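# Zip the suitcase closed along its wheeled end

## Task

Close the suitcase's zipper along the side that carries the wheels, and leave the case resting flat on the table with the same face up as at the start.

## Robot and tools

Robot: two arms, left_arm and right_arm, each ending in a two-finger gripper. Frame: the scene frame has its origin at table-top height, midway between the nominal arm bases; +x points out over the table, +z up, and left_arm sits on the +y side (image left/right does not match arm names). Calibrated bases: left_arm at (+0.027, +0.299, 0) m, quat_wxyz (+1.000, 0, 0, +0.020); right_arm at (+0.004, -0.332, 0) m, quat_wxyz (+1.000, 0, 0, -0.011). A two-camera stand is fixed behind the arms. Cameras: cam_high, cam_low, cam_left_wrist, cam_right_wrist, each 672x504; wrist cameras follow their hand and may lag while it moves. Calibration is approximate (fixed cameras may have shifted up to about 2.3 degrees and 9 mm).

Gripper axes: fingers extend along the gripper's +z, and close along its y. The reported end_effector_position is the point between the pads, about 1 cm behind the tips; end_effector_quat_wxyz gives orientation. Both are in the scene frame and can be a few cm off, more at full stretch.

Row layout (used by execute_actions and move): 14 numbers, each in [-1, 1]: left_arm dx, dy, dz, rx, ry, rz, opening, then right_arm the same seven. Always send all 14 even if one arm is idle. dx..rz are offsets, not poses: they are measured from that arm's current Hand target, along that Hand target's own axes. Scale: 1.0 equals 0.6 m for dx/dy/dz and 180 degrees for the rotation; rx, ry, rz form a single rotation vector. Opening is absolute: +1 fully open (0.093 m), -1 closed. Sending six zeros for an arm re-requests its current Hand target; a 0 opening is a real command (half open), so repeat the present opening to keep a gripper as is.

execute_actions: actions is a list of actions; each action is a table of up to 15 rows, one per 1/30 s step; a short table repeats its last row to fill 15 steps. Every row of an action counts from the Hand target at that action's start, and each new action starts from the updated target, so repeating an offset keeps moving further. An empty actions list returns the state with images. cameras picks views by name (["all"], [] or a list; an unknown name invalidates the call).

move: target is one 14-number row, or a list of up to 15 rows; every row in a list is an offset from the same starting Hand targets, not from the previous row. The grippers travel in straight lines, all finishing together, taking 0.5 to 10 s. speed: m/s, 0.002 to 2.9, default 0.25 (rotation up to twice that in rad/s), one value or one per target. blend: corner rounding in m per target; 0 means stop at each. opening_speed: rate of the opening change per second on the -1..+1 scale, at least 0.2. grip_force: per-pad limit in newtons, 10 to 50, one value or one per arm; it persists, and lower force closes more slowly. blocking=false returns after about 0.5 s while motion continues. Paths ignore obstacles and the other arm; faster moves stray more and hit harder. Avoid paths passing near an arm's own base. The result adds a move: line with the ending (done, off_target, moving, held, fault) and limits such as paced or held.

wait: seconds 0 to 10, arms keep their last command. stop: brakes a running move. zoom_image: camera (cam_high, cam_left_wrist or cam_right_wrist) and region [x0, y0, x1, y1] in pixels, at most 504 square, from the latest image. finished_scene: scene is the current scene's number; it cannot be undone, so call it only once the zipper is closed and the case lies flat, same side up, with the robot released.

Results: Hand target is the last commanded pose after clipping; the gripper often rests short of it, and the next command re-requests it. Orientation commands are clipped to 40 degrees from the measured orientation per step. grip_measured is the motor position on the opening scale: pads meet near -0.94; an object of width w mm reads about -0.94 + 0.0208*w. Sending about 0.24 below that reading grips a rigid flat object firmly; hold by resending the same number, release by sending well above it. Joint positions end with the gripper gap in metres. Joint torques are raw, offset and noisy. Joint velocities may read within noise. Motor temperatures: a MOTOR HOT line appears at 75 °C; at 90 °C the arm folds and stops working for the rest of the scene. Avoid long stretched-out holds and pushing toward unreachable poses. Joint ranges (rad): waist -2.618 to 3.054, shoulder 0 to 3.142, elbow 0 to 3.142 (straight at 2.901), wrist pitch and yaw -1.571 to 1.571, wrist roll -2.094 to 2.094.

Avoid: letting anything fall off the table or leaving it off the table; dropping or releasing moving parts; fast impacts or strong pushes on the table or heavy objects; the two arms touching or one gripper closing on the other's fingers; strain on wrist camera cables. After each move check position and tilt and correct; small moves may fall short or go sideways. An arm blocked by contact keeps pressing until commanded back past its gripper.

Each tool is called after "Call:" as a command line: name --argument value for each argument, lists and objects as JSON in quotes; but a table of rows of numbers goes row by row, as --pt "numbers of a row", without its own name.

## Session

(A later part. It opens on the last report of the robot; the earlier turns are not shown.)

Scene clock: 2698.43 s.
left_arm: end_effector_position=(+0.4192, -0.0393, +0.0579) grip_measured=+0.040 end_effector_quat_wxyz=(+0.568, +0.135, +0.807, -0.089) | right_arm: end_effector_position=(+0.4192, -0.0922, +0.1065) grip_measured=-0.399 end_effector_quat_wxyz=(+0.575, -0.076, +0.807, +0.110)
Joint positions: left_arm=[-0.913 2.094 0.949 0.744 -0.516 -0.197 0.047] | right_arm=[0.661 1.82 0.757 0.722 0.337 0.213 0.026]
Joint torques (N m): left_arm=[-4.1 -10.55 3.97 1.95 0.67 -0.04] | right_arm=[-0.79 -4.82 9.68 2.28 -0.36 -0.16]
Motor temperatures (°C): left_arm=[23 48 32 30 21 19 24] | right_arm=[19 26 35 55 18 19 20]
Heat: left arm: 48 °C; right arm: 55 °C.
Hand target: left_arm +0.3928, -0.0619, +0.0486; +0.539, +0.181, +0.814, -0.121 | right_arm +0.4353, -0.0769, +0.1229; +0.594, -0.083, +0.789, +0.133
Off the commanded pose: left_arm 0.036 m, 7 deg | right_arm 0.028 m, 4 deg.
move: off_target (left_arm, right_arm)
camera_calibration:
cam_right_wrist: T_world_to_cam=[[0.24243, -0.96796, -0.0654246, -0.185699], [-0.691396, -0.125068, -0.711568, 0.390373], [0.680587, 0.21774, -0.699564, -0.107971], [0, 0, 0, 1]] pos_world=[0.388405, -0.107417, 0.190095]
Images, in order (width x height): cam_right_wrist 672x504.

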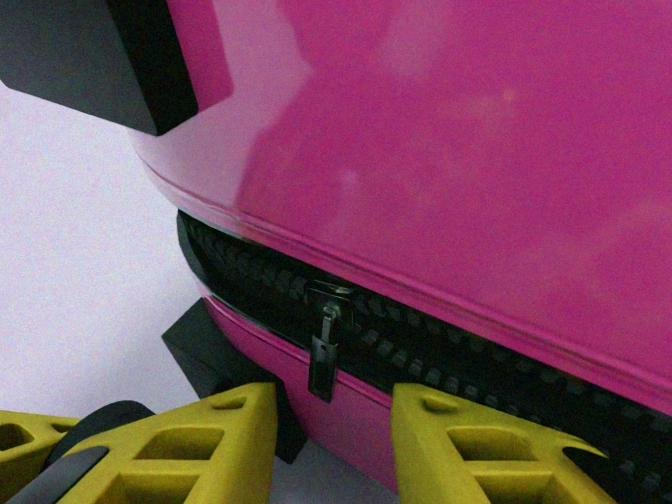

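Call:
move --target '[0,0,0,0,0,0,-0.5,-0.004,0.012,0.03,0,0,0,-0.4]' --speed 0.05

Call:
move --target '[0,0,0,0,0,0,-0.5,0,0,0,0,0,0,-1]' --opening_speed 0.25 --cameras '["cam_right_wrist"]'

Scene clock: 2715.60 s.
left_arm: end_effector_position=(+0.4296, -0.0267, +0.0582) grip_measured=+0.040 end_effector_quat_wxyz=(+0.570, +0.120, +0.809, -0.080) | right_arm: end_effector_position=(+0.4327, -0.0780, +0.1070) grip_measured=-0.399 end_effector_quat_wxyz=(+0.576, -0.080, +0.804, +0.120)
Joint positions: left_arm=[-0.883 2.094 0.949 0.745 -0.52 -0.199 0.047] | right_arm=[0.662 1.879 0.829 0.721 0.319 0.213 0.026]
Joint torques (N m): left_arm=[-6.2 -10.7 3.59 1.98 0.69 -0.05] | right_arm=[-0.65 -4.94 10.58 2.13 -0.16 -0.15]
Motor temperatures (°C): left_arm=[23 51 31 29 21 19 24] | right_arm=[19 24 38 58 18 19 20]
Heat: left arm: 51 °C; right arm: 58 °C.
Hand target: left_arm +0.3927, -0.0620, +0.0486; +0.539, +0.181, +0.814, -0.121 | right_arm +0.4504, -0.0645, +0.1214; +0.594, -0.083, +0.789, +0.133
Off the commanded pose: left_arm 0.052 m, 9 deg | right_arm 0.026 m, 3 deg.
move: off_target (left_arm, right_arm)

Scene clock: 2718.20 s.
left_arm: end_effector_position=(+0.4286, -0.0272, +0.0583) grip_measured=+0.040 end_effector_quat_wxyz=(+0.570, +0.120, +0.809, -0.078) | right_arm: end_effector_position=(+0.4369, -0.0710, +0.1053) grip_measured=-0.987 end_effector_quat_wxyz=(+0.574, -0.089, +0.805, +0.123)
Joint positions: left_arm=[-0.887 2.094 0.949 0.744 -0.527 -0.2 0.047] | right_arm=[0.664 1.902 0.859 0.71 0.305 0.203 0]
Joint torques (N m): left_arm=[-6 -10.76 3.54 1.93 0.77 -0.03] | right_arm=[-0.81 -6.94 8.58 2.2 -0.04 -0.06]
Motor temperatures (°C): left_arm=[23 51 31 29 21 19 24] | right_arm=[19 24 38 58 18 19 20]
Heat: left arm: 51 °C; right arm: 58 °C.
Hand target: left_arm +0.3928, -0.0619, +0.0486; +0.539, +0.181, +0.814, -0.121 | right_arm +0.4504, -0.0644, +0.1215; +0.594, -0.083, +0.789, +0.133
Off the commanded pose: left_arm 0.051 m, 9 deg | right_arm 0.022 m, 3 deg.
move: off_target (left_arm, right_arm)
camera_calibration:
cam_right_wrist: T_world_to_cam=[[0.277125, -0.958288, -0.0698945, -0.183504], [-0.684257, -0.145763, -0.714525, 0.400132], [0.674533, 0.245838, -0.69611, -0.12121], [0, 0, 0, 1]] pos_world=[0.406406, -0.0877271, 0.188703]
Images, in order (width x height): cam_right_wrist 672x504.

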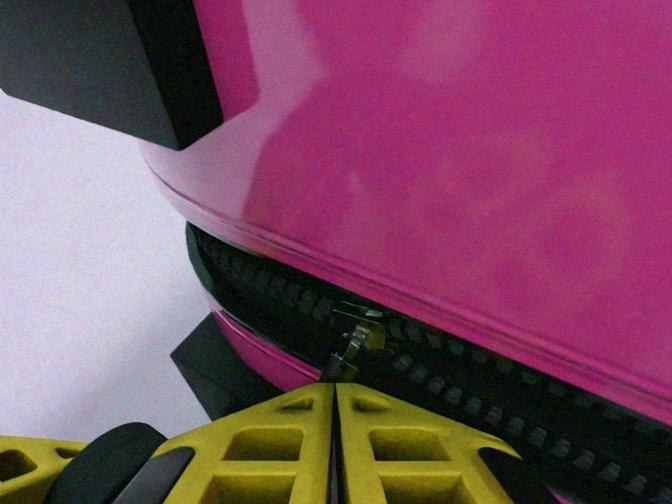

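Call:
zoom_image --camera "cam_right_wrist" --region '[270, 280, 430, 430]'

Scaled by 3.150 from the camera's 672x504 image, which has a finer 960x720 frame.

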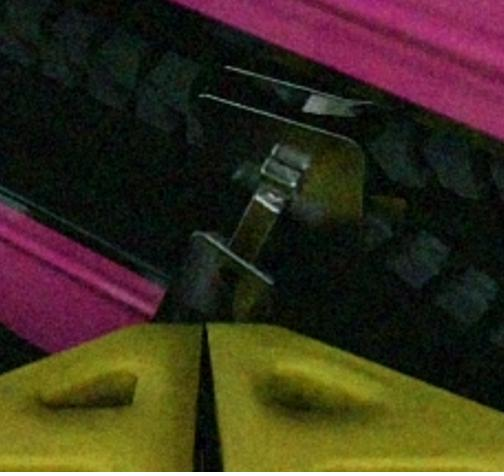

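Call:
move --pt "0 0 0 0 0 0 -0.5 -0.01 0 -0.06 0 0 0 -0.9" --pt "0 0 0 0 0 0 -0.5 -0.0 0 -0.065 0 -0.08 0 -0.35" --speed 0.07 --cameras '["cam_right_wrist"]'

Scene clock: 2737.27 s.
left_arm: end_effector_position=(+0.4217, -0.0315, +0.0577) grip_measured=+0.040 end_effector_quat_wxyz=(+0.570, +0.115, +0.809, -0.078) | right_arm: end_effector_position=(+0.4200, -0.0875, +0.1311) grip_measured=-0.354 end_effector_quat_wxyz=(+0.686, -0.050, +0.715, +0.128)
Joint positions: left_arm=[-0.91 2.093 0.947 0.739 -0.553 -0.217 0.047] | right_arm=[0.695 1.975 0.687 1.26 0.419 0.125 0.028]
Joint torques (N m): left_arm=[-4.27 -10.51 3.77 1.98 0.95 0.14] | right_arm=[1.36 -6.91 3.86 2.18 -0.26 -0.1]
Motor temperatures (°C): left_arm=[24 53 31 29 21 19 24] | right_arm=[19 26 38 55 18 19 20]
Heat: left arm: 53 °C; right arm: 55 °C.
Hand target: left_arm +0.3928, -0.0620, +0.0487; +0.539, +0.181, +0.814, -0.121 | right_arm +0.4147, -0.0765, +0.1315; +0.688, -0.066, +0.708, +0.142
Off the commanded pose: left_arm 0.043 m, 10 deg | right_arm 0.012 m, 3 deg.
move: off_target (left_arm, right_arm)
camera_calibration:
cam_right_wrist: T_world_to_cam=[[0.233233, -0.968112, -0.0914382, -0.172465], [-0.469355, -0.0297216, -0.882509, 0.346549], [0.85165, 0.248747, -0.46132, -0.192648], [0, 0, 0, 1]] pos_world=[0.366947, -0.108745, 0.20119]
Images, in order (width x height): cam_right_wrist 672x504.

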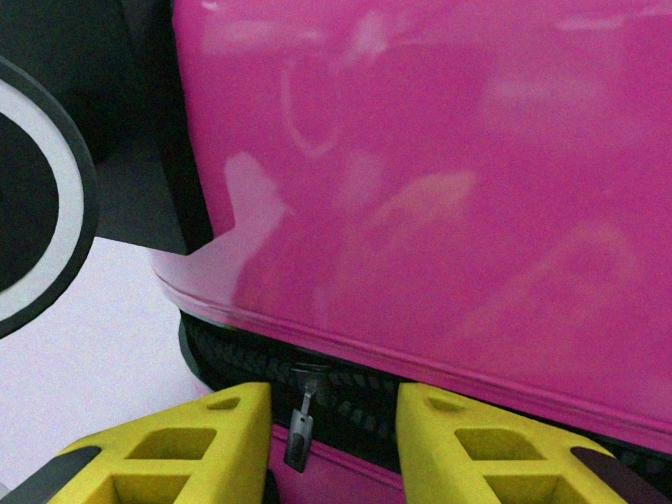

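Call:
move --pt "0 0 0 0 0 0 -0.5 0.0 0.016 -0.02 0 0 0.06 -0.4" --pt "0 0 0 0 0 0 -0.5 0.04 0.018 -0.015 0 0 0.06 -0.4" --speed 0.07 --cameras '["cam_right_wrist"]'

Scene clock: 2746.57 s.
left_arm: end_effector_position=(+0.4216, -0.0316, +0.0577) grip_measured=+0.040 end_effector_quat_wxyz=(+0.570, +0.116, +0.809, -0.078) | right_arm: end_effector_position=(+0.4080, -0.0832, +0.1191) grip_measured=-0.398 end_effector_quat_wxyz=(+0.684, +0.026, +0.703, +0.193)
Joint positions: left_arm=[-0.911 2.093 0.947 0.739 -0.553 -0.216 0.047] | right_arm=[0.736 2.053 0.659 1.405 0.476 0.306 0.026]
Joint torques (N m): left_arm=[-4.29 -10.56 3.75 2 0.93 0.14] | right_arm=[2.15 -5.87 4.05 1.84 -0.36 -0.05]
Motor temperatures (°C): left_arm=[24 53 31 30 21 19 24] | right_arm=[19 26 36 56 18 19 20]
Heat: left arm: 53 °C; right arm: 56 °C.
Hand target: left_arm +0.3928, -0.0620, +0.0487; +0.539, +0.181, +0.814, -0.121 | right_arm +0.4018, -0.0664, +0.1088; +0.672, +0.001, +0.711, +0.206
Off the commanded pose: left_arm 0.043 m, 10 deg | right_arm 0.021 m, 4 deg.
move: off_target (left_arm, right_arm)
camera_calibration:
cam_right_wrist: T_world_to_cam=[[0.213785, -0.934289, -0.285307, -0.132784], [-0.480492, 0.153719, -0.863422, 0.347957], [0.850543, 0.321675, -0.416055, -0.188065], [0, 0, 0, 1]] pos_world=[0.355535, -0.117051, 0.184304]
Images, in order (width x height): cam_right_wrist 672x504.

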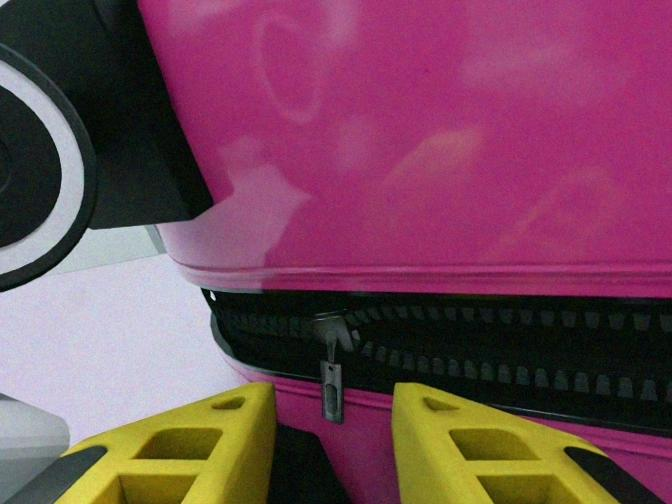

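Call:
move --pt "0 0 0 0 0 0 -0.5 0.005 0.0 0.08 0 0.01 0 -0.4" --speed 0.06 --cameras '["cam_right_wrist"]'

Scene clock: 2753.30 s.
left_arm: end_effector_position=(+0.4243, -0.0290, +0.0579) grip_measured=+0.040 end_effector_quat_wxyz=(+0.570, +0.116, +0.810, -0.076) | right_arm: end_effector_position=(+0.4137, -0.0805, +0.1192) grip_measured=-0.398 end_effector_quat_wxyz=(+0.685, +0.034, +0.700, +0.201)
Joint positions: left_arm=[-0.901 2.092 0.947 0.739 -0.547 -0.211 0.047] | right_arm=[0.731 2.074 0.685 1.409 0.472 0.324 0.026]
Joint torques (N m): left_arm=[-4.96 -10.54 3.67 2.02 0.94 0.09] | right_arm=[-0.14 -8.24 3.86 1.83 -0.09 -0.07]
Heat: left arm: 54 °C; right arm: 54 °C.
Hand target: left_arm +0.3927, -0.0620, +0.0488; +0.539, +0.181, +0.814, -0.121 | right_arm +0.4139, -0.0791, +0.1191; +0.684, +0.030, +0.701, +0.201 (not the last commanded pose)
Off the commanded pose: left_arm 0.047 m, 10 deg | right_arm 0.047 m, 6 deg.
move: held (right_arm; a check stopped the path), off_target (left_arm); limits=held
pose unreachable (right arm): on one or more control steps of this call, first in action 0 (counted from 0), this arm could not follow its commanded pose, so it was not sent that pose on those steps. It may still have moved: this result reports where it is.
cause: moving toward the commanded pose would bring a part of the arm too close to another arm (this arm's wrist (the part past joint 5) and the left arm's gripper housing, at the place that arm is still heading or pushing toward).
camera_calibration:
cam_right_wrist: T_world_to_cam=[[0.21466, -0.927141, -0.307132, -0.12859], [-0.477624, 0.174648, -0.861031, 0.350656], [0.851937, 0.331522, -0.405335, -0.194679], [0, 0, 0, 1]] pos_world=[0.360939, -0.115922, 0.183521]
Images, in order (width x height): cam_right_wrist 672x504.

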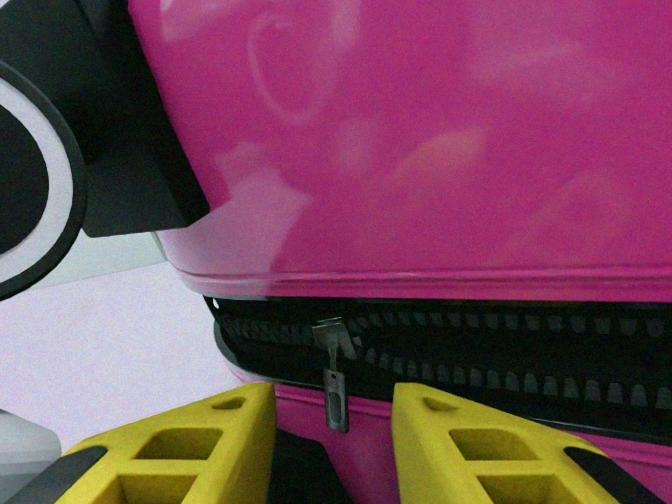

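Call:
move --pt "0 0 0 0 0 0 -0.5 -0.02 -0.01 -0.06 0 0 0 -0.4" --pt "-0.01 0 0 0 -0.075 0 -0.5 -0.02 -0.01 -0.06 0 0 0 -0.4" --speed 0.08 --cameras '["cam_left_wrist","cam_right_wrist"]'

Scene clock: 2768.80 s.
left_arm: end_effector_position=(+0.4135, -0.0304, +0.0613) grip_measured=+0.040 end_effector_quat_wxyz=(+0.635, +0.113, +0.759, -0.090) | right_arm: end_effector_position=(+0.3838, -0.0974, +0.1071) grip_measured=-0.398 end_effector_quat_wxyz=(+0.668, +0.023, +0.719, +0.188)
Joint positions: left_arm=[-0.933 2.183 0.86 1.109 -0.593 -0.115 0.047] | right_arm=[0.752 2.003 0.54 1.422 0.487 0.325 0.026]
Joint torques (N m): left_arm=[-3.62 -6 4.4 3.2 0.95 0.21] | right_arm=[0.39 -11.04 2.82 2.13 0.06 -0.07]
Heat: left arm: 52 °C; right arm: 53 °C.
Hand target: left_arm +0.3950, -0.0629, +0.0542; +0.631, +0.165, +0.745, -0.141 | right_arm +0.3811, -0.0971, +0.1280; +0.684, +0.030, +0.701, +0.201
Off the commanded pose: left_arm 0.038 m, 9 deg | right_arm 0.021 m, 3 deg.
move: off_target (left_arm, right_arm)
camera_calibration:
cam_left_wrist: T_world_to_cam=[[-0.281568, -0.959273, -0.0227008, 0.089754], [-0.549842, 0.180689, -0.815491, 0.321557], [0.78638, -0.217134, -0.578325, -0.208863], [0, 0, 0, 1]] pos_world=[0.366323, -0.0173545, 0.143474]
cam_right_wrist: T_world_to_cam=[[0.206163, -0.937739, -0.279539, -0.142287], [-0.517589, 0.137934, -0.844438, 0.338813], [0.830421, 0.318778, -0.456927, -0.155921], [0, 0, 0, 1]] pos_world=[0.33418, -0.130458, 0.175087]
Images, in order (width x height): cam_left_wrist 672x504, cam_right_wrist 672x504.

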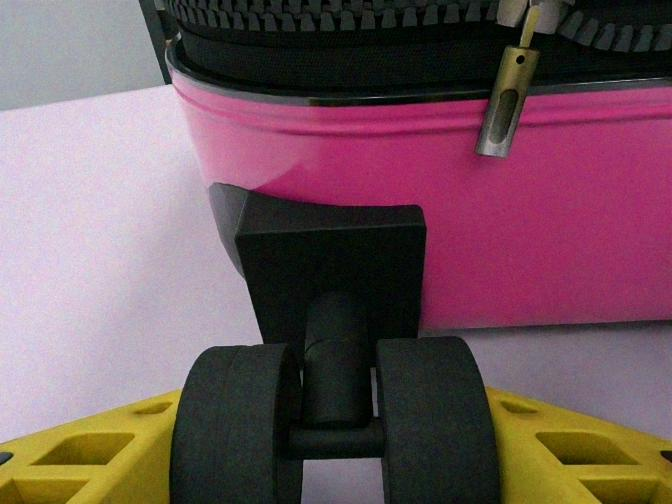

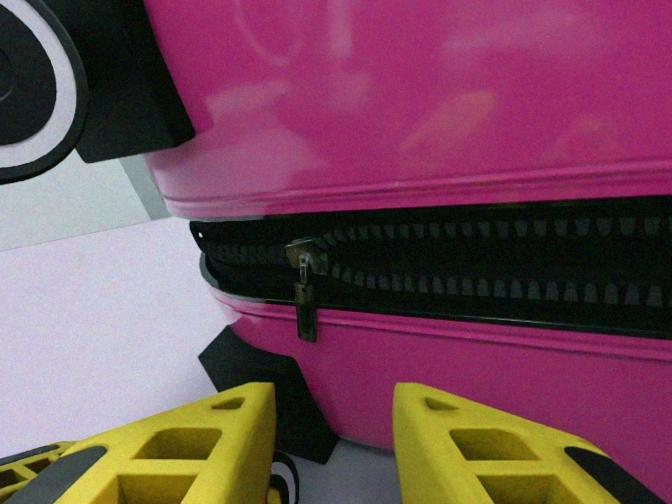

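Call:
move --pt "0 0 0 0 0 0 -0.5 0.008 0.013 0.06 0 0 0 -0.4" --speed 0.06 --cameras '["cam_right_wrist"]'

Scene clock: 2779.73 s.
left_arm: end_effector_position=(+0.4135, -0.0304, +0.0614) grip_measured=+0.040 end_effector_quat_wxyz=(+0.636, +0.112, +0.758, -0.090) | right_arm: end_effector_position=(+0.4082, -0.0831, +0.1198) grip_measured=-0.398 end_effector_quat_wxyz=(+0.677, +0.030, +0.709, +0.194)
Joint positions: left_arm=[-0.933 2.183 0.86 1.11 -0.593 -0.115 0.047] | right_arm=[0.737 2.031 0.66 1.361 0.478 0.325 0.026]
Joint torques (N m): left_arm=[-3.58 -6.04 4.4 3.2 0.97 0.19] | right_arm=[-0.7 -7.24 5.78 1.97 -0.15 -0.07]
Heat: left arm: 49 °C; right arm: 53 °C.
Hand target: left_arm +0.3950, -0.0629, +0.0543; +0.631, +0.165, +0.745, -0.141 | right_arm +0.4140, -0.0797, +0.1266; +0.684, +0.030, +0.701, +0.201
Off the commanded pose: left_arm 0.038 m, 9 deg | right_arm 0.009 m, 1 deg.
move: off_target (left_arm)
camera_calibration:
cam_right_wrist: T_world_to_cam=[[0.207228, -0.932951, -0.294377, -0.128636], [-0.496649, 0.158922, -0.853278, 0.35448], [0.84285, 0.323025, -0.430416, -0.182955], [0, 0, 0, 1]] pos_world=[0.356912, -0.117247, 0.185856]
Images, in order (width x height): cam_right_wrist 672x504.

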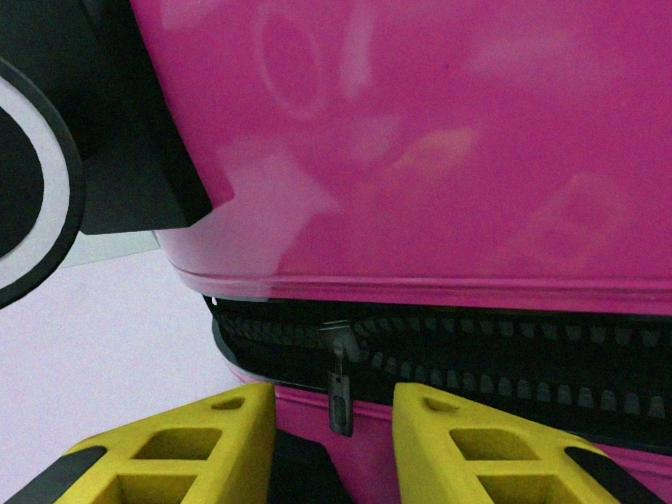

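Call:
move --pt "0 0 0 0 0 0 -0.5 0.03 0.006 0.0 0 0 0 -0.4" --pt "0 0 0 0 0 0 -0.5 0.03 0.004 0.055 0 0 0 -0.4" --speed 0.06 --cameras '["cam_right_wrist"]'

Scene clock: 2787.97 s.
left_arm: end_effector_position=(+0.4172, -0.0279, +0.0613) grip_measured=+0.040 end_effector_quat_wxyz=(+0.636, +0.115, +0.757, -0.090) | right_arm: end_effector_position=(+0.4118, -0.0803, +0.1107) grip_measured=-0.398 end_effector_quat_wxyz=(+0.684, +0.038, +0.702, +0.195)
Joint positions: left_arm=[-0.92 2.186 0.86 1.117 -0.578 -0.105 0.047] | right_arm=[0.742 2.103 0.684 1.432 0.497 0.325 0.026]
Joint torques (N m): left_arm=[-4.55 -6.05 4.41 3.13 0.83 0.12] | right_arm=[-0.14 -8.39 3.67 1.85 -0.03 -0.03]
Motor temperatures (°C): left_arm=[24 48 30 36 21 19 24] | right_arm=[19 29 32 52 18 19 20]
Heat: left arm: 48 °C; right arm: 52 °C.
Hand target: left_arm +0.3950, -0.0628, +0.0542; +0.631, +0.165, +0.745, -0.141 | right_arm +0.4121, -0.0800, +0.1108; +0.684, +0.037, +0.702, +0.194 (not the last commanded pose)
Off the commanded pose: left_arm 0.042 m, 8 deg | right_arm 0.036 m, 1 deg.
move: held (right_arm; a check stopped the path), off_target (left_arm); path passed 1 of 2 targets; limits=held
pose unreachable (right arm): on one or more control steps of this call, first in action 0 (counted from 0), this arm could not follow its commanded pose, so it was not sent that pose on those steps. It may still have moved: this result reports where it is.
cause: moving toward the commanded pose would bring a part of the arm too close to another arm (this arm's wrist (the part past joint 5) and the left arm's gripper housing, at the place that arm is still heading or pushing toward).
camera_calibration:
cam_right_wrist: T_world_to_cam=[[0.199657, -0.931397, -0.304361, -0.12517], [-0.480438, 0.177664, -0.858845, 0.343481], [0.854, 0.317701, -0.412007, -0.197804], [0, 0, 0, 1]] pos_world=[0.358937, -0.114765, 0.175403]
Images, in order (width x height): cam_right_wrist 672x504.

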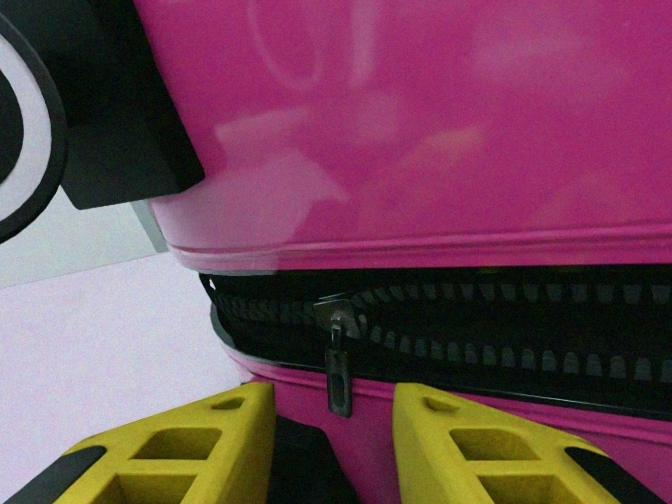

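Call:
move --pt "-0.003 0.065 0.007 0 0 0 -0.5 0.0 0.0 -0.02 0 0 0 -0.4" --pt "-0.003 0.065 0.007 0 0 0 -0.5 0.0 0.0 -0.02 -0.079 0.027 0.001 -0.4" --pt "-0.003 0.065 0.007 0 0 0 -0.5 0.0 0.0 0.045 -0.079 0.027 0.001 -0.4" --speed 0.06 --cameras '["cam_right_wrist"]'

Scene clock: 2801.87 s.
left_arm: end_effector_position=(+0.4254, -0.0198, +0.0619) grip_measured=+0.040 end_effector_quat_wxyz=(+0.638, +0.145, +0.748, -0.113) | right_arm: end_effector_position=(+0.4219, -0.0694, +0.1056) grip_measured=-0.398 end_effector_quat_wxyz=(+0.641, -0.066, +0.707, +0.290)
Joint positions: left_arm=[-0.857 2.186 0.825 1.182 -0.443 -0.061 0.047] | right_arm=[0.604 2.105 0.688 1.408 0.065 0.333 0.026]
Joint torques (N m): left_arm=[-1.31 -7.47 3.12 2.9 0.58 -0.11] | right_arm=[-2.28 -6.99 7.09 1.88 0.07 -0.05]
Heat: left arm: 44 °C; right arm: 52 °C.
Hand target: left_arm +0.4154, -0.0296, +0.0552; +0.631, +0.165, +0.745, -0.141 | right_arm +0.4384, -0.0741, +0.1110; +0.652, -0.055, +0.701, +0.282
Off the commanded pose: left_arm 0.015 m, 4 deg | right_arm 0.018 m, 2 deg.
move: off_target (left_arm, right_arm)
camera_calibration:
cam_right_wrist: T_world_to_cam=[[0.455716, -0.836075, -0.305452, -0.219823], [-0.526574, 0.023451, -0.849806, 0.349811], [0.717664, 0.548114, -0.429569, -0.13659], [0, 0, 0, 1]] pos_world=[0.382404, -0.117125, 0.171451]
Images, in order (width x height): cam_right_wrist 672x504.

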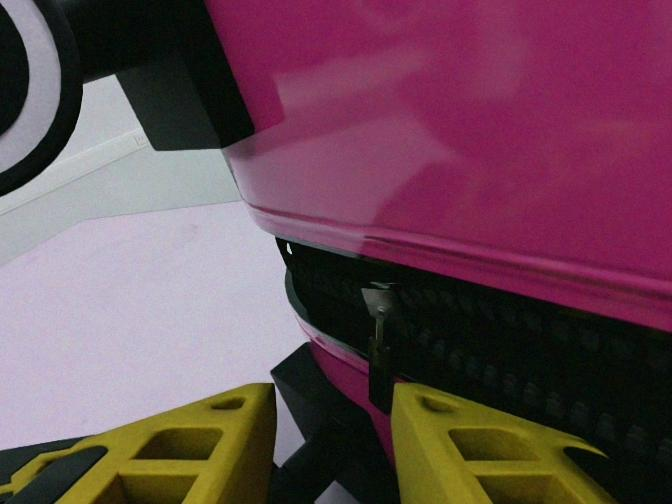

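Call:
move --pt "0 0 0 0 0 0 -0.5 0.0 0.0 -0.055 0 0 0 -0.4" --pt "0 0 0 0 0 0 -0.5 0.0 -0.025 -0.04 0 0 0 -0.4" --pt "0 0 0 0 0 0 -0.5 0.0 -0.02 0.03 0 0 0 -0.4" --speed 0.06 --cameras '["cam_right_wrist"]'

Scene clock: 2809.00 s.
left_arm: end_effector_position=(+0.4381, -0.0004, +0.0624) grip_measured=+0.040 end_effector_quat_wxyz=(+0.642, +0.119, +0.751, -0.092) | right_arm: end_effector_position=(+0.4347, -0.0698, +0.0857) grip_measured=-0.398 end_effector_quat_wxyz=(+0.620, -0.077, +0.725, +0.291)
Joint positions: left_arm=[-0.822 2.186 0.825 1.182 -0.476 -0.068 0.047] | right_arm=[0.569 2.155 0.737 1.355 0.002 0.333 0.026]
Joint torques (N m): left_arm=[-3.82 -7.77 2.78 2.91 0.88 -0.01] | right_arm=[-2.25 -8.01 8.83 2.12 0.32 -0.04]
Motor temperatures (°C): left_arm=[23 43 30 38 21 19 24] | right_arm=[19 28 32 52 18 19 20]
Heat: left arm: 43 °C; right arm: 52 °C.
Hand target: left_arm +0.4155, -0.0294, +0.0553; +0.631, +0.165, +0.745, -0.141 | right_arm +0.4597, -0.0757, +0.1072; +0.652, -0.055, +0.701, +0.282
Off the commanded pose: left_arm 0.038 m, 8 deg | right_arm 0.034 m, 5 deg.
move: off_target (left_arm, right_arm)
camera_calibration:
cam_right_wrist: T_world_to_cam=[[0.464034, -0.831857, -0.304444, -0.235469], [-0.565766, -0.013868, -0.824449, 0.351856], [0.681602, 0.554817, -0.477071, -0.133919], [0, 0, 0, 1]] pos_world=[0.399613, -0.116697, 0.154512]
Images, in order (width x height): cam_right_wrist 672x504.

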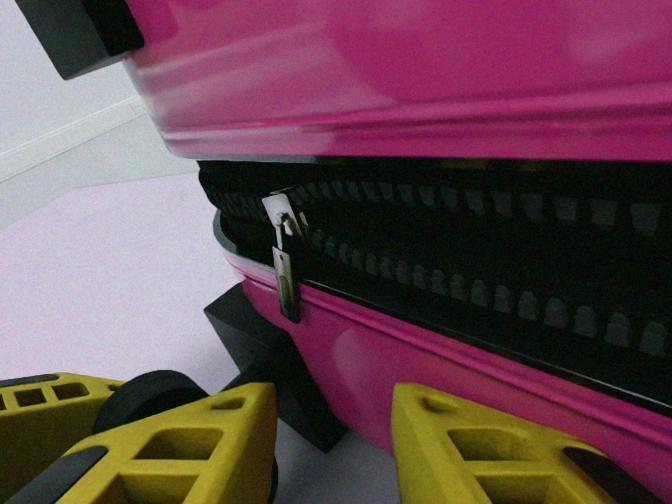

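Call:
move --pt "0 0 0 0 0 0 -0.5 0.0 0.0 -0.035 0 0 0 -0.4" --pt "0 0 0 0 0 0 -0.5 -0.033 0.016 -0.025 0 0 0 -0.4" --pt "0 0 0 0 0 0 -0.5 -0.030 0.016 0.02 0 0 0 -0.4" --speed 0.06 --cameras '["cam_right_wrist"]'

Scene clock: 2821.90 s.
left_arm: end_effector_position=(+0.4411, +0.0053, +0.0623) grip_measured=+0.040 end_effector_quat_wxyz=(+0.643, +0.109, +0.753, -0.085) | right_arm: end_effector_position=(+0.4405, -0.0655, +0.0877) grip_measured=-0.398 end_effector_quat_wxyz=(+0.604, -0.076, +0.742, +0.280)
Joint positions: left_arm=[-0.815 2.186 0.825 1.181 -0.493 -0.072 0.047] | right_arm=[0.575 2.111 0.772 1.225 0.017 0.333 0.026]
Joint torques (N m): left_arm=[-4.48 -7.82 2.44 2.94 1 0.01] | right_arm=[-2.11 -9.36 9.98 2.4 0.27 -0.04]
Heat: left arm: 42 °C; right arm: 54 °C.
Hand target: left_arm +0.4155, -0.0294, +0.0552; +0.631, +0.165, +0.745, -0.141 | right_arm +0.4686, -0.0673, +0.1275; +0.652, -0.054, +0.701, +0.282
Off the commanded pose: left_arm 0.044 m, 9 deg | right_arm 0.049 m, 8 deg.
move: off_target (left_arm, right_arm)
camera_calibration:
cam_right_wrist: T_world_to_cam=[[0.443754, -0.84421, -0.300653, -0.226185], [-0.600797, -0.0313284, -0.798788, 0.368944], [0.664925, 0.535096, -0.521101, -0.129382], [0, 0, 0, 1]] pos_world=[0.40806, -0.110157, 0.159284]
Images, in order (width x height): cam_right_wrist 672x504.

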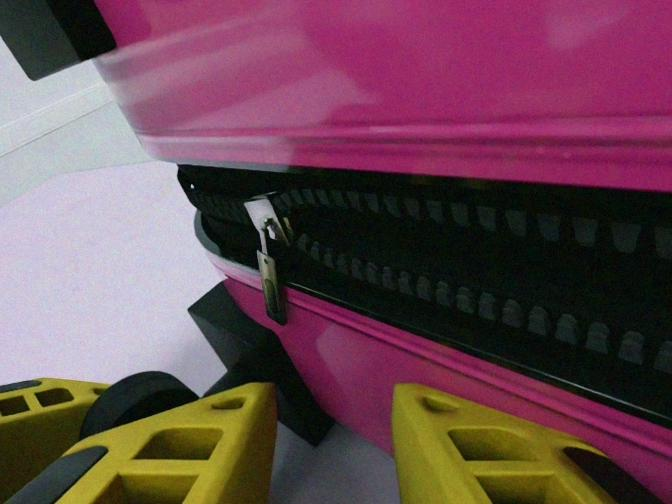

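Call:
move --pt "0 0 0 0 0 0 -0.5 0.0 -0.02 -0.15 0 0 0 -0.4" --pt "0 0 0 0 0 0 -0.5 -0.01 0.0 -0.12 0 0 0 -0.4" --speed 0.1 --cameras '["cam_right_wrist","cam_high"]'

Scene clock: 2830.17 s.
left_arm: end_effector_position=(+0.4216, -0.0245, +0.0621) grip_measured=+0.040 end_effector_quat_wxyz=(+0.637, +0.153, +0.746, -0.120) | right_arm: end_effector_position=(+0.3990, -0.1034, +0.1035) grip_measured=-0.398 end_effector_quat_wxyz=(+0.624, -0.062, +0.728, +0.276)
Joint positions: left_arm=[-0.865 2.186 0.822 1.189 -0.43 -0.058 0.047] | right_arm=[0.559 1.98 0.532 1.38 0.036 0.334 0.026]
Joint torques (N m): left_arm=[-0.66 -7.39 3.59 2.84 0.46 -0.09] | right_arm=[-0.14 -10.82 5.35 2.14 0.13 -0.06]
Heat: left arm: 42 °C; right arm: 54 °C.
Hand target: left_arm +0.4155, -0.0295, +0.0552; +0.631, +0.165, +0.745, -0.141 | right_arm +0.4058, -0.1027, +0.1326; +0.652, -0.055, +0.701, +0.282
Off the commanded pose: left_arm 0.010 m, 3 deg | right_arm 0.030 m, 5 deg.
move: off_target (left_arm, right_arm)
camera_calibration:
cam_right_wrist: T_world_to_cam=[[0.42626, -0.852398, -0.302854, -0.228611], [-0.569086, 0.00755565, -0.822243, 0.349275], [0.703166, 0.522839, -0.481867, -0.0939156], [0, 0, 0, 1]] pos_world=[0.362254, -0.148404, 0.172699]
Images, in order (width x height): cam_high 672x504, cam_right_wrist 672x504.

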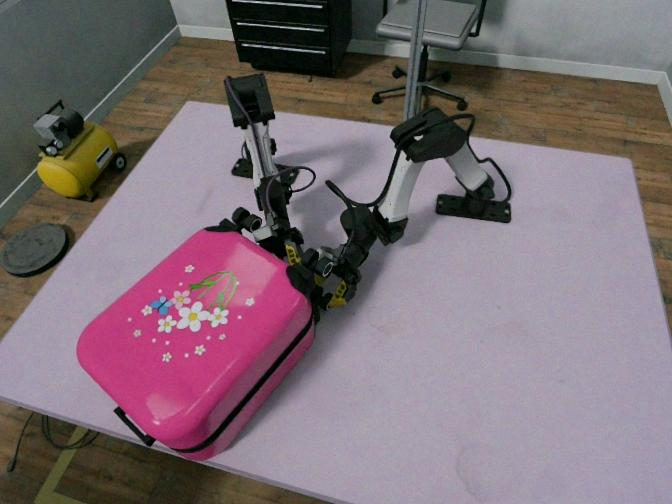

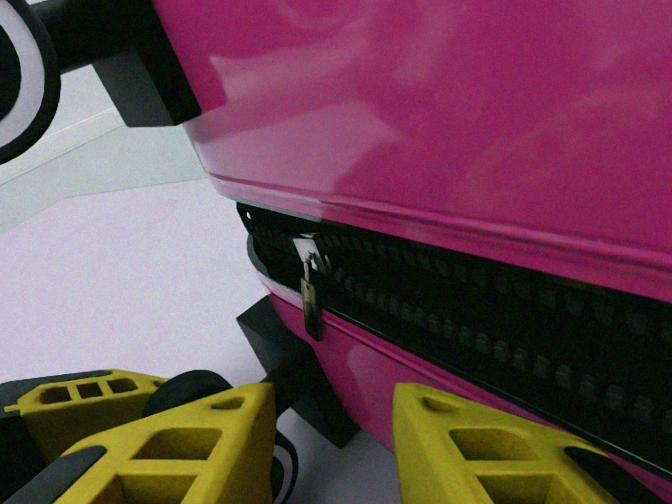

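Call:
move --pt "0 0 0 0 0 0 -0.5 -0.02 0.012 0.02 0 0 0 -0.4" --pt "0 0 0 0 0 0 -0.5 -0.025 0.012 0.08 0 0 0 -0.4" --speed 0.06 --cameras '["cam_right_wrist"]'

Scene clock: 2839.27 s.
left_arm: end_effector_position=(+0.4288, -0.0158, +0.0620) grip_measured=+0.040 end_effector_quat_wxyz=(+0.639, +0.147, +0.747, -0.113) | right_arm: end_effector_position=(+0.4275, -0.0768, +0.1245) grip_measured=-0.398 end_effector_quat_wxyz=(+0.621, -0.070, +0.728, +0.283)
Joint positions: left_arm=[-0.842 2.186 0.822 1.189 -0.427 -0.055 0.047] | right_arm=[0.573 1.967 0.701 1.196 0.028 0.333 0.026]
Joint torques (N m): left_arm=[-2.43 -7.53 3.47 2.89 0.41 -0.19] | right_arm=[-1.58 -7.25 8.94 2.25 0.19 -0.04]
Heat: left arm: 41 °C; right arm: 54 °C.
Hand target: left_arm +0.4155, -0.0295, +0.0552; +0.631, +0.165, +0.745, -0.141 | right_arm +0.4471, -0.0786, +0.1495; +0.652, -0.055, +0.701, +0.282
Off the commanded pose: left_arm 0.020 m, 4 deg | right_arm 0.032 m, 5 deg.
move: off_target (left_arm, right_arm)
camera_calibration:
cam_right_wrist: T_world_to_cam=[[0.444229, -0.843166, -0.302873, -0.218784], [-0.570524, -0.00557983, -0.821262, 0.382019], [0.69077, 0.537625, -0.483525, -0.111018], [0, 0, 0, 1]] pos_world=[0.391829, -0.122654, 0.193794]
Images, in order (width x height): cam_right_wrist 672x504.

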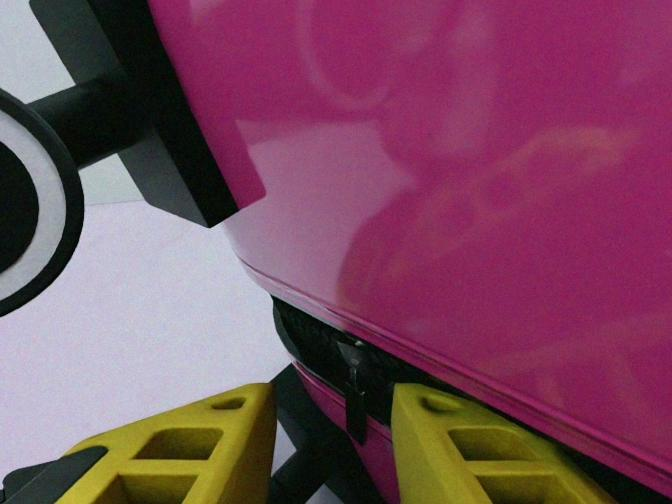

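Call:
move --pt "0 0 0 0 0 0 -0.5 0.0 0 -0.04 0 0 0 -0.4" --pt "0 0 0 0 0 0 -0.5 0.018 -0.007 -0.03 0 0 0 -0.4" --pt "0 0 0 0 0 0 -0.5 0.016 -0.007 0.015 0 0 0 -0.4" --speed 0.06 --cameras '["cam_right_wrist"]'

Scene clock: 2845.07 s.
left_arm: end_effector_position=(+0.4326, -0.0099, +0.0622) grip_measured=+0.040 end_effector_quat_wxyz=(+0.640, +0.138, +0.748, -0.106) | right_arm: end_effector_position=(+0.4338, -0.0684, +0.1247) grip_measured=-0.398 end_effector_quat_wxyz=(+0.629, -0.075, +0.715, +0.294)
Joint positions: left_arm=[-0.832 2.186 0.822 1.189 -0.439 -0.057 0.047] | right_arm=[0.575 2.022 0.738 1.249 0.011 0.333 0.026]
Joint torques (N m): left_arm=[-3.18 -7.58 3.32 2.84 0.57 -0.15] | right_arm=[-2.22 -6.99 8.91 1.99 0.32 -0.05]
Heat: left arm: 41 °C; right arm: 54 °C.
Hand target: left_arm +0.4154, -0.0295, +0.0552; +0.631, +0.165, +0.745, -0.141 | right_arm +0.4557, -0.0752, +0.1392; +0.652, -0.055, +0.701, +0.282
Off the commanded pose: left_arm 0.027 m, 5 deg | right_arm 0.027 m, 4 deg.
move: off_target (left_arm, right_arm)
camera_calibration:
cam_right_wrist: T_world_to_cam=[[0.469097, -0.828641, -0.305455, -0.223886], [-0.546045, -0.000303959, -0.837756, 0.377606], [0.694106, 0.559781, -0.452618, -0.123661], [0, 0, 0, 1]] pos_world=[0.397048, -0.116183, 0.191983]
Images, in order (width x height): cam_right_wrist 672x504.

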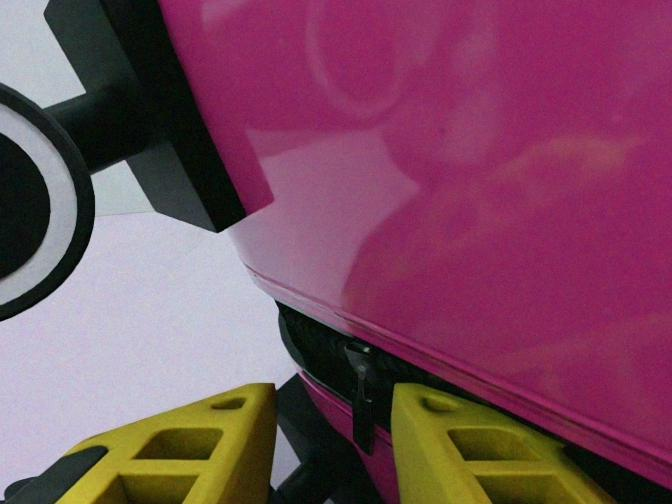

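Call:
move --pt "0 0 0 0 0 0 -0.5 0.0 0 -0.045 0 0 0 -0.4" --pt "0 0 0 0 0 0 -0.5 0.035 -0.012 -0.04 0 0 0 -0.4" --pt "0 0 0 0 0 0 -0.5 0.030 -0.012 0.01 0 0 0 -0.4" --speed 0.06 --cameras '["cam_right_wrist"]'

Scene clock: 2853.00 s.
left_arm: end_effector_position=(+0.4378, -0.0004, +0.0623) grip_measured=+0.040 end_effector_quat_wxyz=(+0.643, +0.122, +0.751, -0.094) | right_arm: end_effector_position=(+0.4390, -0.0644, +0.1185) grip_measured=-0.398 end_effector_quat_wxyz=(+0.643, -0.076, +0.699, +0.303)
Joint positions: left_arm=[-0.82 2.186 0.822 1.188 -0.468 -0.065 0.047] | right_arm=[0.573 2.104 0.762 1.352 0.002 0.332 0.026]
Joint torques (N m): left_arm=[-3.97 -7.79 2.97 2.85 0.84 -0.04] | right_arm=[-2.3 -6.93 8.47 1.64 0.36 -0.05]
Heat: left arm: 41 °C; right arm: 53 °C.
Hand target: left_arm +0.4154, -0.0295, +0.0552; +0.631, +0.165, +0.745, -0.141 | right_arm +0.4615, -0.0731, +0.1197; +0.652, -0.055, +0.701, +0.282
Off the commanded pose: left_arm 0.037 m, 8 deg | right_arm 0.024 m, 4 deg.
move: off_target (left_arm, right_arm)
camera_calibration:
cam_right_wrist: T_world_to_cam=[[0.487039, -0.818167, -0.305607, -0.232042], [-0.512845, 0.015327, -0.858344, 0.36413], [0.706953, 0.574776, -0.412128, -0.141783], [0, 0, 0, 1]] pos_world=[0.399989, -0.113937, 0.183202]
Images, in order (width x height): cam_right_wrist 672x504.

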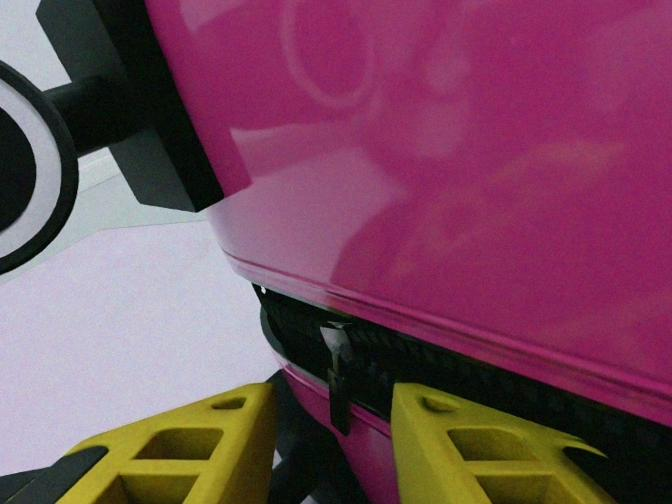

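Call:
move --target '[0,0,0,0,0,0,-0.5,0.006,0,0.01,0,0,0,-1]' --opening_speed 0.25 --speed 0.03 --cameras '["cam_right_wrist"]'

Call:
zoom_image --camera "cam_right_wrist" --region '[260, 290, 420, 440]'

Scene clock: 2864.00 s.
left_arm: end_effector_position=(+0.4393, +0.0024, +0.0623) grip_measured=+0.040 end_effector_quat_wxyz=(+0.643, +0.117, +0.751, -0.090) | right_arm: end_effector_position=(+0.4501, -0.0617, +0.1147) grip_measured=-0.987 end_effector_quat_wxyz=(+0.644, -0.070, +0.702, +0.296)
Joint positions: left_arm=[-0.816 2.186 0.822 1.187 -0.475 -0.066 0.047] | right_arm=[0.572 2.136 0.811 1.33 0.019 0.332 0]
Joint torques (N m): left_arm=[-4.29 -7.77 2.69 2.83 0.84 -0.04] | right_arm=[-2.03 -7.58 7.28 1.79 0.24 -0.04]
Heat: left arm: 41 °C; right arm: 52 °C.
Hand target: left_arm +0.4155, -0.0295, +0.0552; +0.631, +0.165, +0.745, -0.141 | right_arm +0.4664, -0.0693, +0.1165; +0.652, -0.054, +0.701, +0.282
Off the commanded pose: left_arm 0.040 m, 8 deg | right_arm 0.018 m, 3 deg.
move: off_target (left_arm, right_arm)
camera_calibration:
cam_right_wrist: T_world_to_cam=[[0.47019, -0.82798, -0.305566, -0.229475], [-0.516739, 0.0224081, -0.85585, 0.368468], [0.715473, 0.56031, -0.417314, -0.156828], [0, 0, 0, 1]] pos_world=[0.410505, -0.110385, 0.179787]
Images, in order (width x height): cam_right_wrist 672x504.

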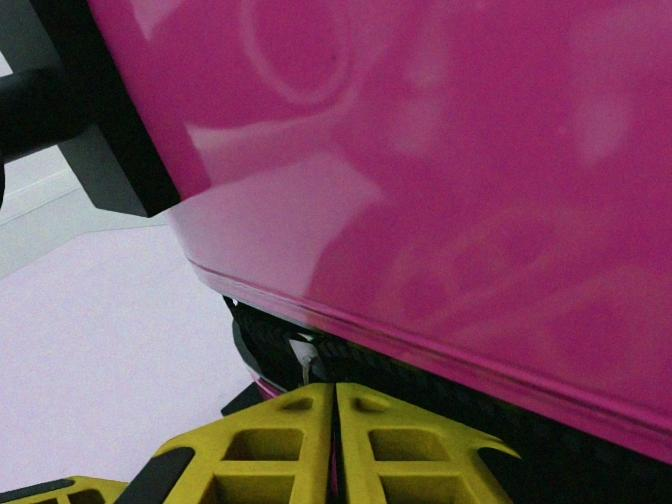

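Scaled by 3.150 from the camera's 672x504 image, which has a finer 960x720 frame.

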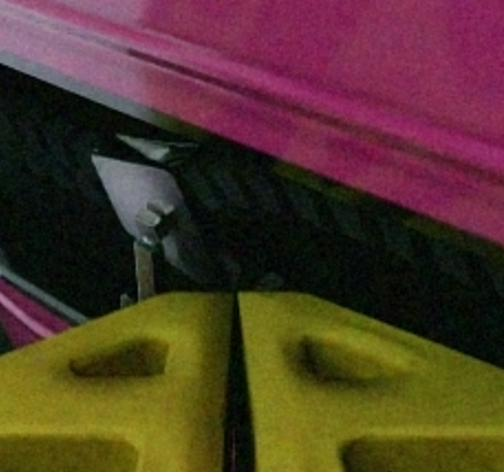

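Call:
move --target '[0,0,0,0,0,0,-0.5,-0.03,-0.03,-0.14,0,0,0,-0.5]' --speed 0.1

Call:
move --pt "0.012 0.04 0.0 0 0 0 1 0 0 0 0 0 0 -0.4" --pt "-0.02 0.04 -0.18 0 0 0 1 0 0 0 0 0 0 -0.4" --pt "-0.25 0.15 -0.22 0 0 0 0.4 0 0 0 0 0 0 -0.4" --speed 0.12 --cameras '["cam_left_wrist","cam_right_wrist","cam_high"]'

Scene clock: 2881.83 s.
left_arm: end_effector_position=(+0.4185, -0.0280, +0.0619) grip_measured=+0.040 end_effector_quat_wxyz=(+0.637, +0.157, +0.745, -0.125) | right_arm: end_effector_position=(+0.3918, -0.1053, +0.0950) grip_measured=-0.503 end_effector_quat_wxyz=(+0.605, -0.079, +0.733, +0.301)
Joint positions: left_arm=[-0.873 2.186 0.82 1.191 -0.425 -0.058 0.047] | right_arm=[0.525 1.987 0.504 1.396 -0.066 0.35 0.021]
Joint torques (N m): left_arm=[0.12 -7.34 3.67 2.83 0.4 -0.11] | right_arm=[-3.59 -11.34 2.48 2.56 0.47 -0.2]
Heat: left arm: 40 °C; right arm: 53 °C.
Hand target: left_arm +0.4155, -0.0295, +0.0552; +0.631, +0.165, +0.745, -0.141 | right_arm +0.4027, -0.1288, +0.1268; +0.652, -0.055, +0.701, +0.282
Off the commanded pose: left_arm 0.008 m, 2 deg | right_arm 0.041 m, 7 deg.
move: off_target (right_arm)

Scene clock: 2886.77 s.
left_arm: end_effector_position=(+0.3548, +0.0977, +0.2085) grip_measured=+0.402 end_effector_quat_wxyz=(+0.619, +0.166, +0.755, -0.139) | right_arm: end_effector_position=(+0.3965, -0.1165, +0.0950) grip_measured=-0.403 end_effector_quat_wxyz=(+0.610, -0.069, +0.735, +0.290)
Joint positions: left_arm=[-0.676 1.17 0.521 0.449 -0.195 -0.043 0.064] | right_arm=[0.501 1.983 0.498 1.396 -0.058 0.345 0.026]
Joint torques (N m): left_arm=[-0.08 -3.84 10.06 2.49 0.12 0.08] | right_arm=[-1.68 -10.93 2.88 2.56 0.35 -0.14]
Motor temperatures (°C): left_arm=[23 40 29 38 21 19 24] | right_arm=[19 29 34 55 18 19 20]
Heat: left arm: 40 °C; right arm: 55 °C.
Hand target: left_arm +0.3580, +0.0971, +0.2246; +0.631, +0.165, +0.745, -0.141 | right_arm +0.4027, -0.1288, +0.1268; +0.652, -0.055, +0.701, +0.282
Off the commanded pose: left_arm 0.016 m, 2 deg | right_arm 0.035 m, 6 deg.
move: off_target (left_arm, right_arm); target 3's new opening was sent with left_arm's hand 0.016 m and 2 deg from that target
camera_calibration:
cam_left_wrist: T_world_to_cam=[[-0.419036, -0.907878, -0.0128804, 0.24115], [-0.535244, 0.258454, -0.804186, 0.371038], [0.733432, -0.330089, -0.594238, -0.0165144], [0, 0, 0, 1]] pos_world=[0.311758, 0.117587, 0.291676]
cam_right_wrist: T_world_to_cam=[[0.447373, -0.835248, -0.319715, -0.246143], [-0.591353, -0.0080764, -0.806372, 0.346431], [0.670939, 0.549814, -0.49754, -0.071985], [0, 0, 0, 1]] pos_world=[0.363278, -0.163214, 0.164841]
Images, in order (width x height): cam_high 672x504, cam_left_wrist 672x504, cam_right_wrist 672x504.

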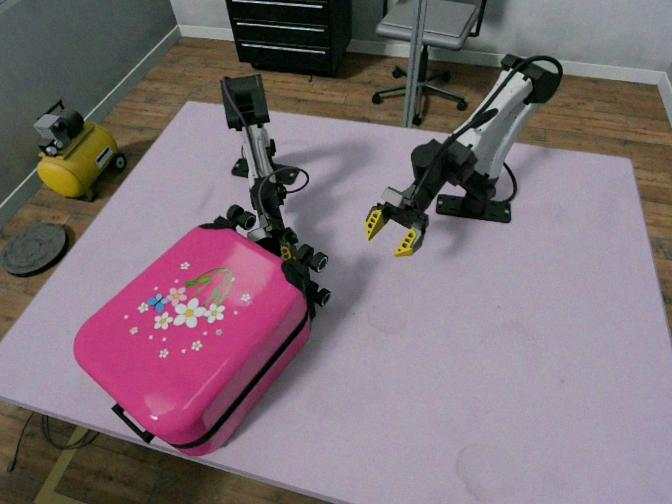

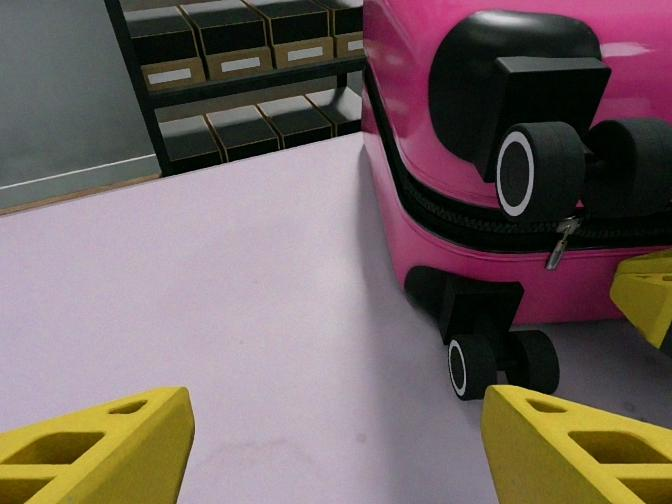

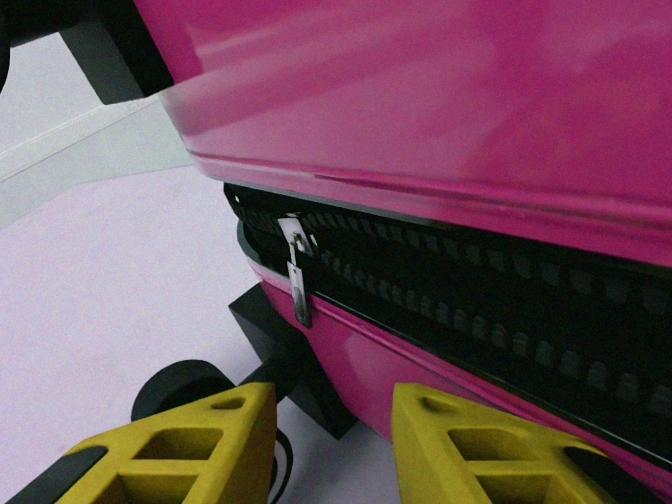

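Call:
move --pt "0 0 0 0 0 0 0.4 0 0.02 -0.11 0 0 0 -0.4" --pt "0 0 0 0 0 0 0.4 0.035 0.106 -0.06 0.241 -0.005 -0.089 -0.4" --speed 0.12 --cameras '["cam_right_wrist"]'

Scene clock: 2905.27 s.
left_arm: end_effector_position=(+0.3548, +0.0977, +0.2085) grip_measured=+0.402 end_effector_quat_wxyz=(+0.619, +0.166, +0.755, -0.139) | right_arm: end_effector_position=(+0.3374, -0.0930, +0.1194) grip_measured=-0.403 end_effector_quat_wxyz=(+0.658, +0.080, +0.742, -0.101)
Joint positions: left_arm=[-0.676 1.17 0.521 0.449 -0.195 -0.043 0.064] | right_arm=[1.045 1.895 0.757 0.752 1.261 0.325 0.026]
Joint torques (N m): left_arm=[0.05 -3.92 10.03 2.54 0.12 0.03] | right_arm=[0.39 -7.28 6.69 1.52 0.32 0.19]
Motor temperatures (°C): left_arm=[22 38 32 37 20 19 23] | right_arm=[19 29 33 59 18 19 20]
Heat: left arm: 38 °C; right arm: 59 °C.
Hand target: left_arm +0.3580, +0.0971, +0.2246; +0.631, +0.165, +0.745, -0.141 | right_arm +0.3395, -0.0864, +0.1272; +0.664, +0.097, +0.736, -0.087
Off the commanded pose: left_arm 0.016 m, 2 deg | right_arm 0.010 m, 3 deg.
move: off_target (left_arm, right_arm)
camera_calibration:
cam_right_wrist: T_world_to_cam=[[-0.263188, -0.962414, 0.0670146, -0.0104768], [-0.534026, 0.0874828, -0.84093, 0.325007], [0.80346, -0.25711, -0.536979, -0.148146], [0, 0, 0, 1]] pos_world=[0.289835, -0.0766054, 0.194459]
Images, in order (width x height): cam_right_wrist 672x504.

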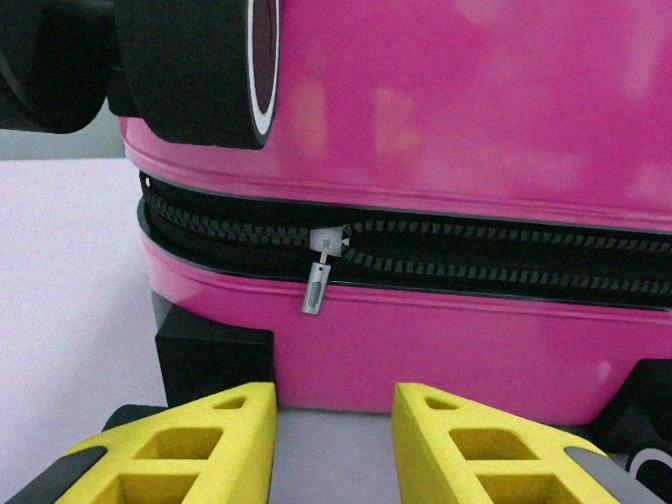

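Call:
move --pt "0 0 0 0 0 0 0.4 0.005 0.004 0.0 0 0 0.07 -0.4" --pt "0 0 0 0 0 0 0.4 0.005 0.005 0.06 0 0 0.07 -0.4" --speed 0.08 --cameras '["cam_right_wrist"]'

Scene clock: 2918.40 s.
left_arm: end_effector_position=(+0.3548, +0.0977, +0.2085) grip_measured=+0.402 end_effector_quat_wxyz=(+0.619, +0.166, +0.755, -0.139) | right_arm: end_effector_position=(+0.3682, -0.0999, +0.1123) grip_measured=-0.403 end_effector_quat_wxyz=(+0.662, +0.167, +0.730, -0.032)
Joint positions: left_arm=[-0.676 1.17 0.521 0.449 -0.195 -0.043 0.064] | right_arm=[0.959 1.963 0.802 0.83 1.191 0.485 0.026]
Joint torques (N m): left_arm=[0.01 -3.93 10.19 2.52 0.11 0.09] | right_arm=[-0.39 -7.24 6.57 1.81 0.05 -0.06]
Motor temperatures (°C): left_arm=[22 37 34 37 20 19 23] | right_arm=[19 29 33 53 18 19 20]
Heat: left arm: 37 °C; right arm: 53 °C.
Hand target: left_arm +0.3580, +0.0971, +0.2246; +0.631, +0.165, +0.745, -0.141 | right_arm +0.3747, -0.0927, +0.1205; +0.669, +0.177, +0.721, -0.014
Off the commanded pose: left_arm 0.016 m, 2 deg | right_arm 0.013 m, 3 deg.
move: off_target (left_arm, right_arm)
camera_calibration:
cam_right_wrist: T_world_to_cam=[[-0.29889, -0.942364, -0.150383, 0.0310153], [-0.483119, 0.285326, -0.827759, 0.335686], [0.822959, -0.174756, -0.540555, -0.177061], [0, 0, 0, 1]] pos_world=[0.31716, -0.0974945, 0.18682]
Images, in order (width x height): cam_right_wrist 672x504.

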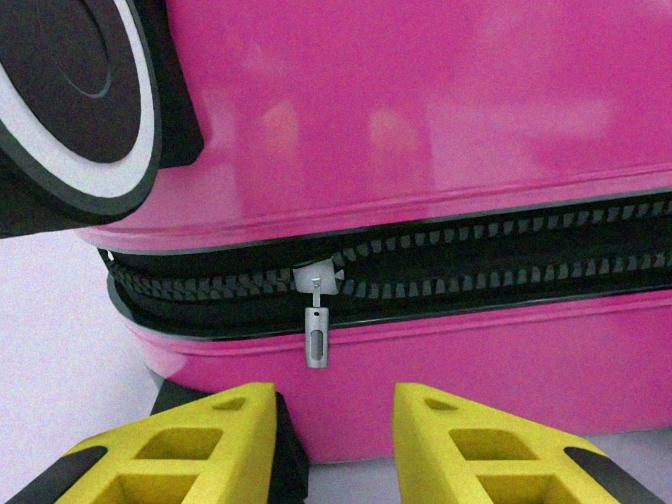

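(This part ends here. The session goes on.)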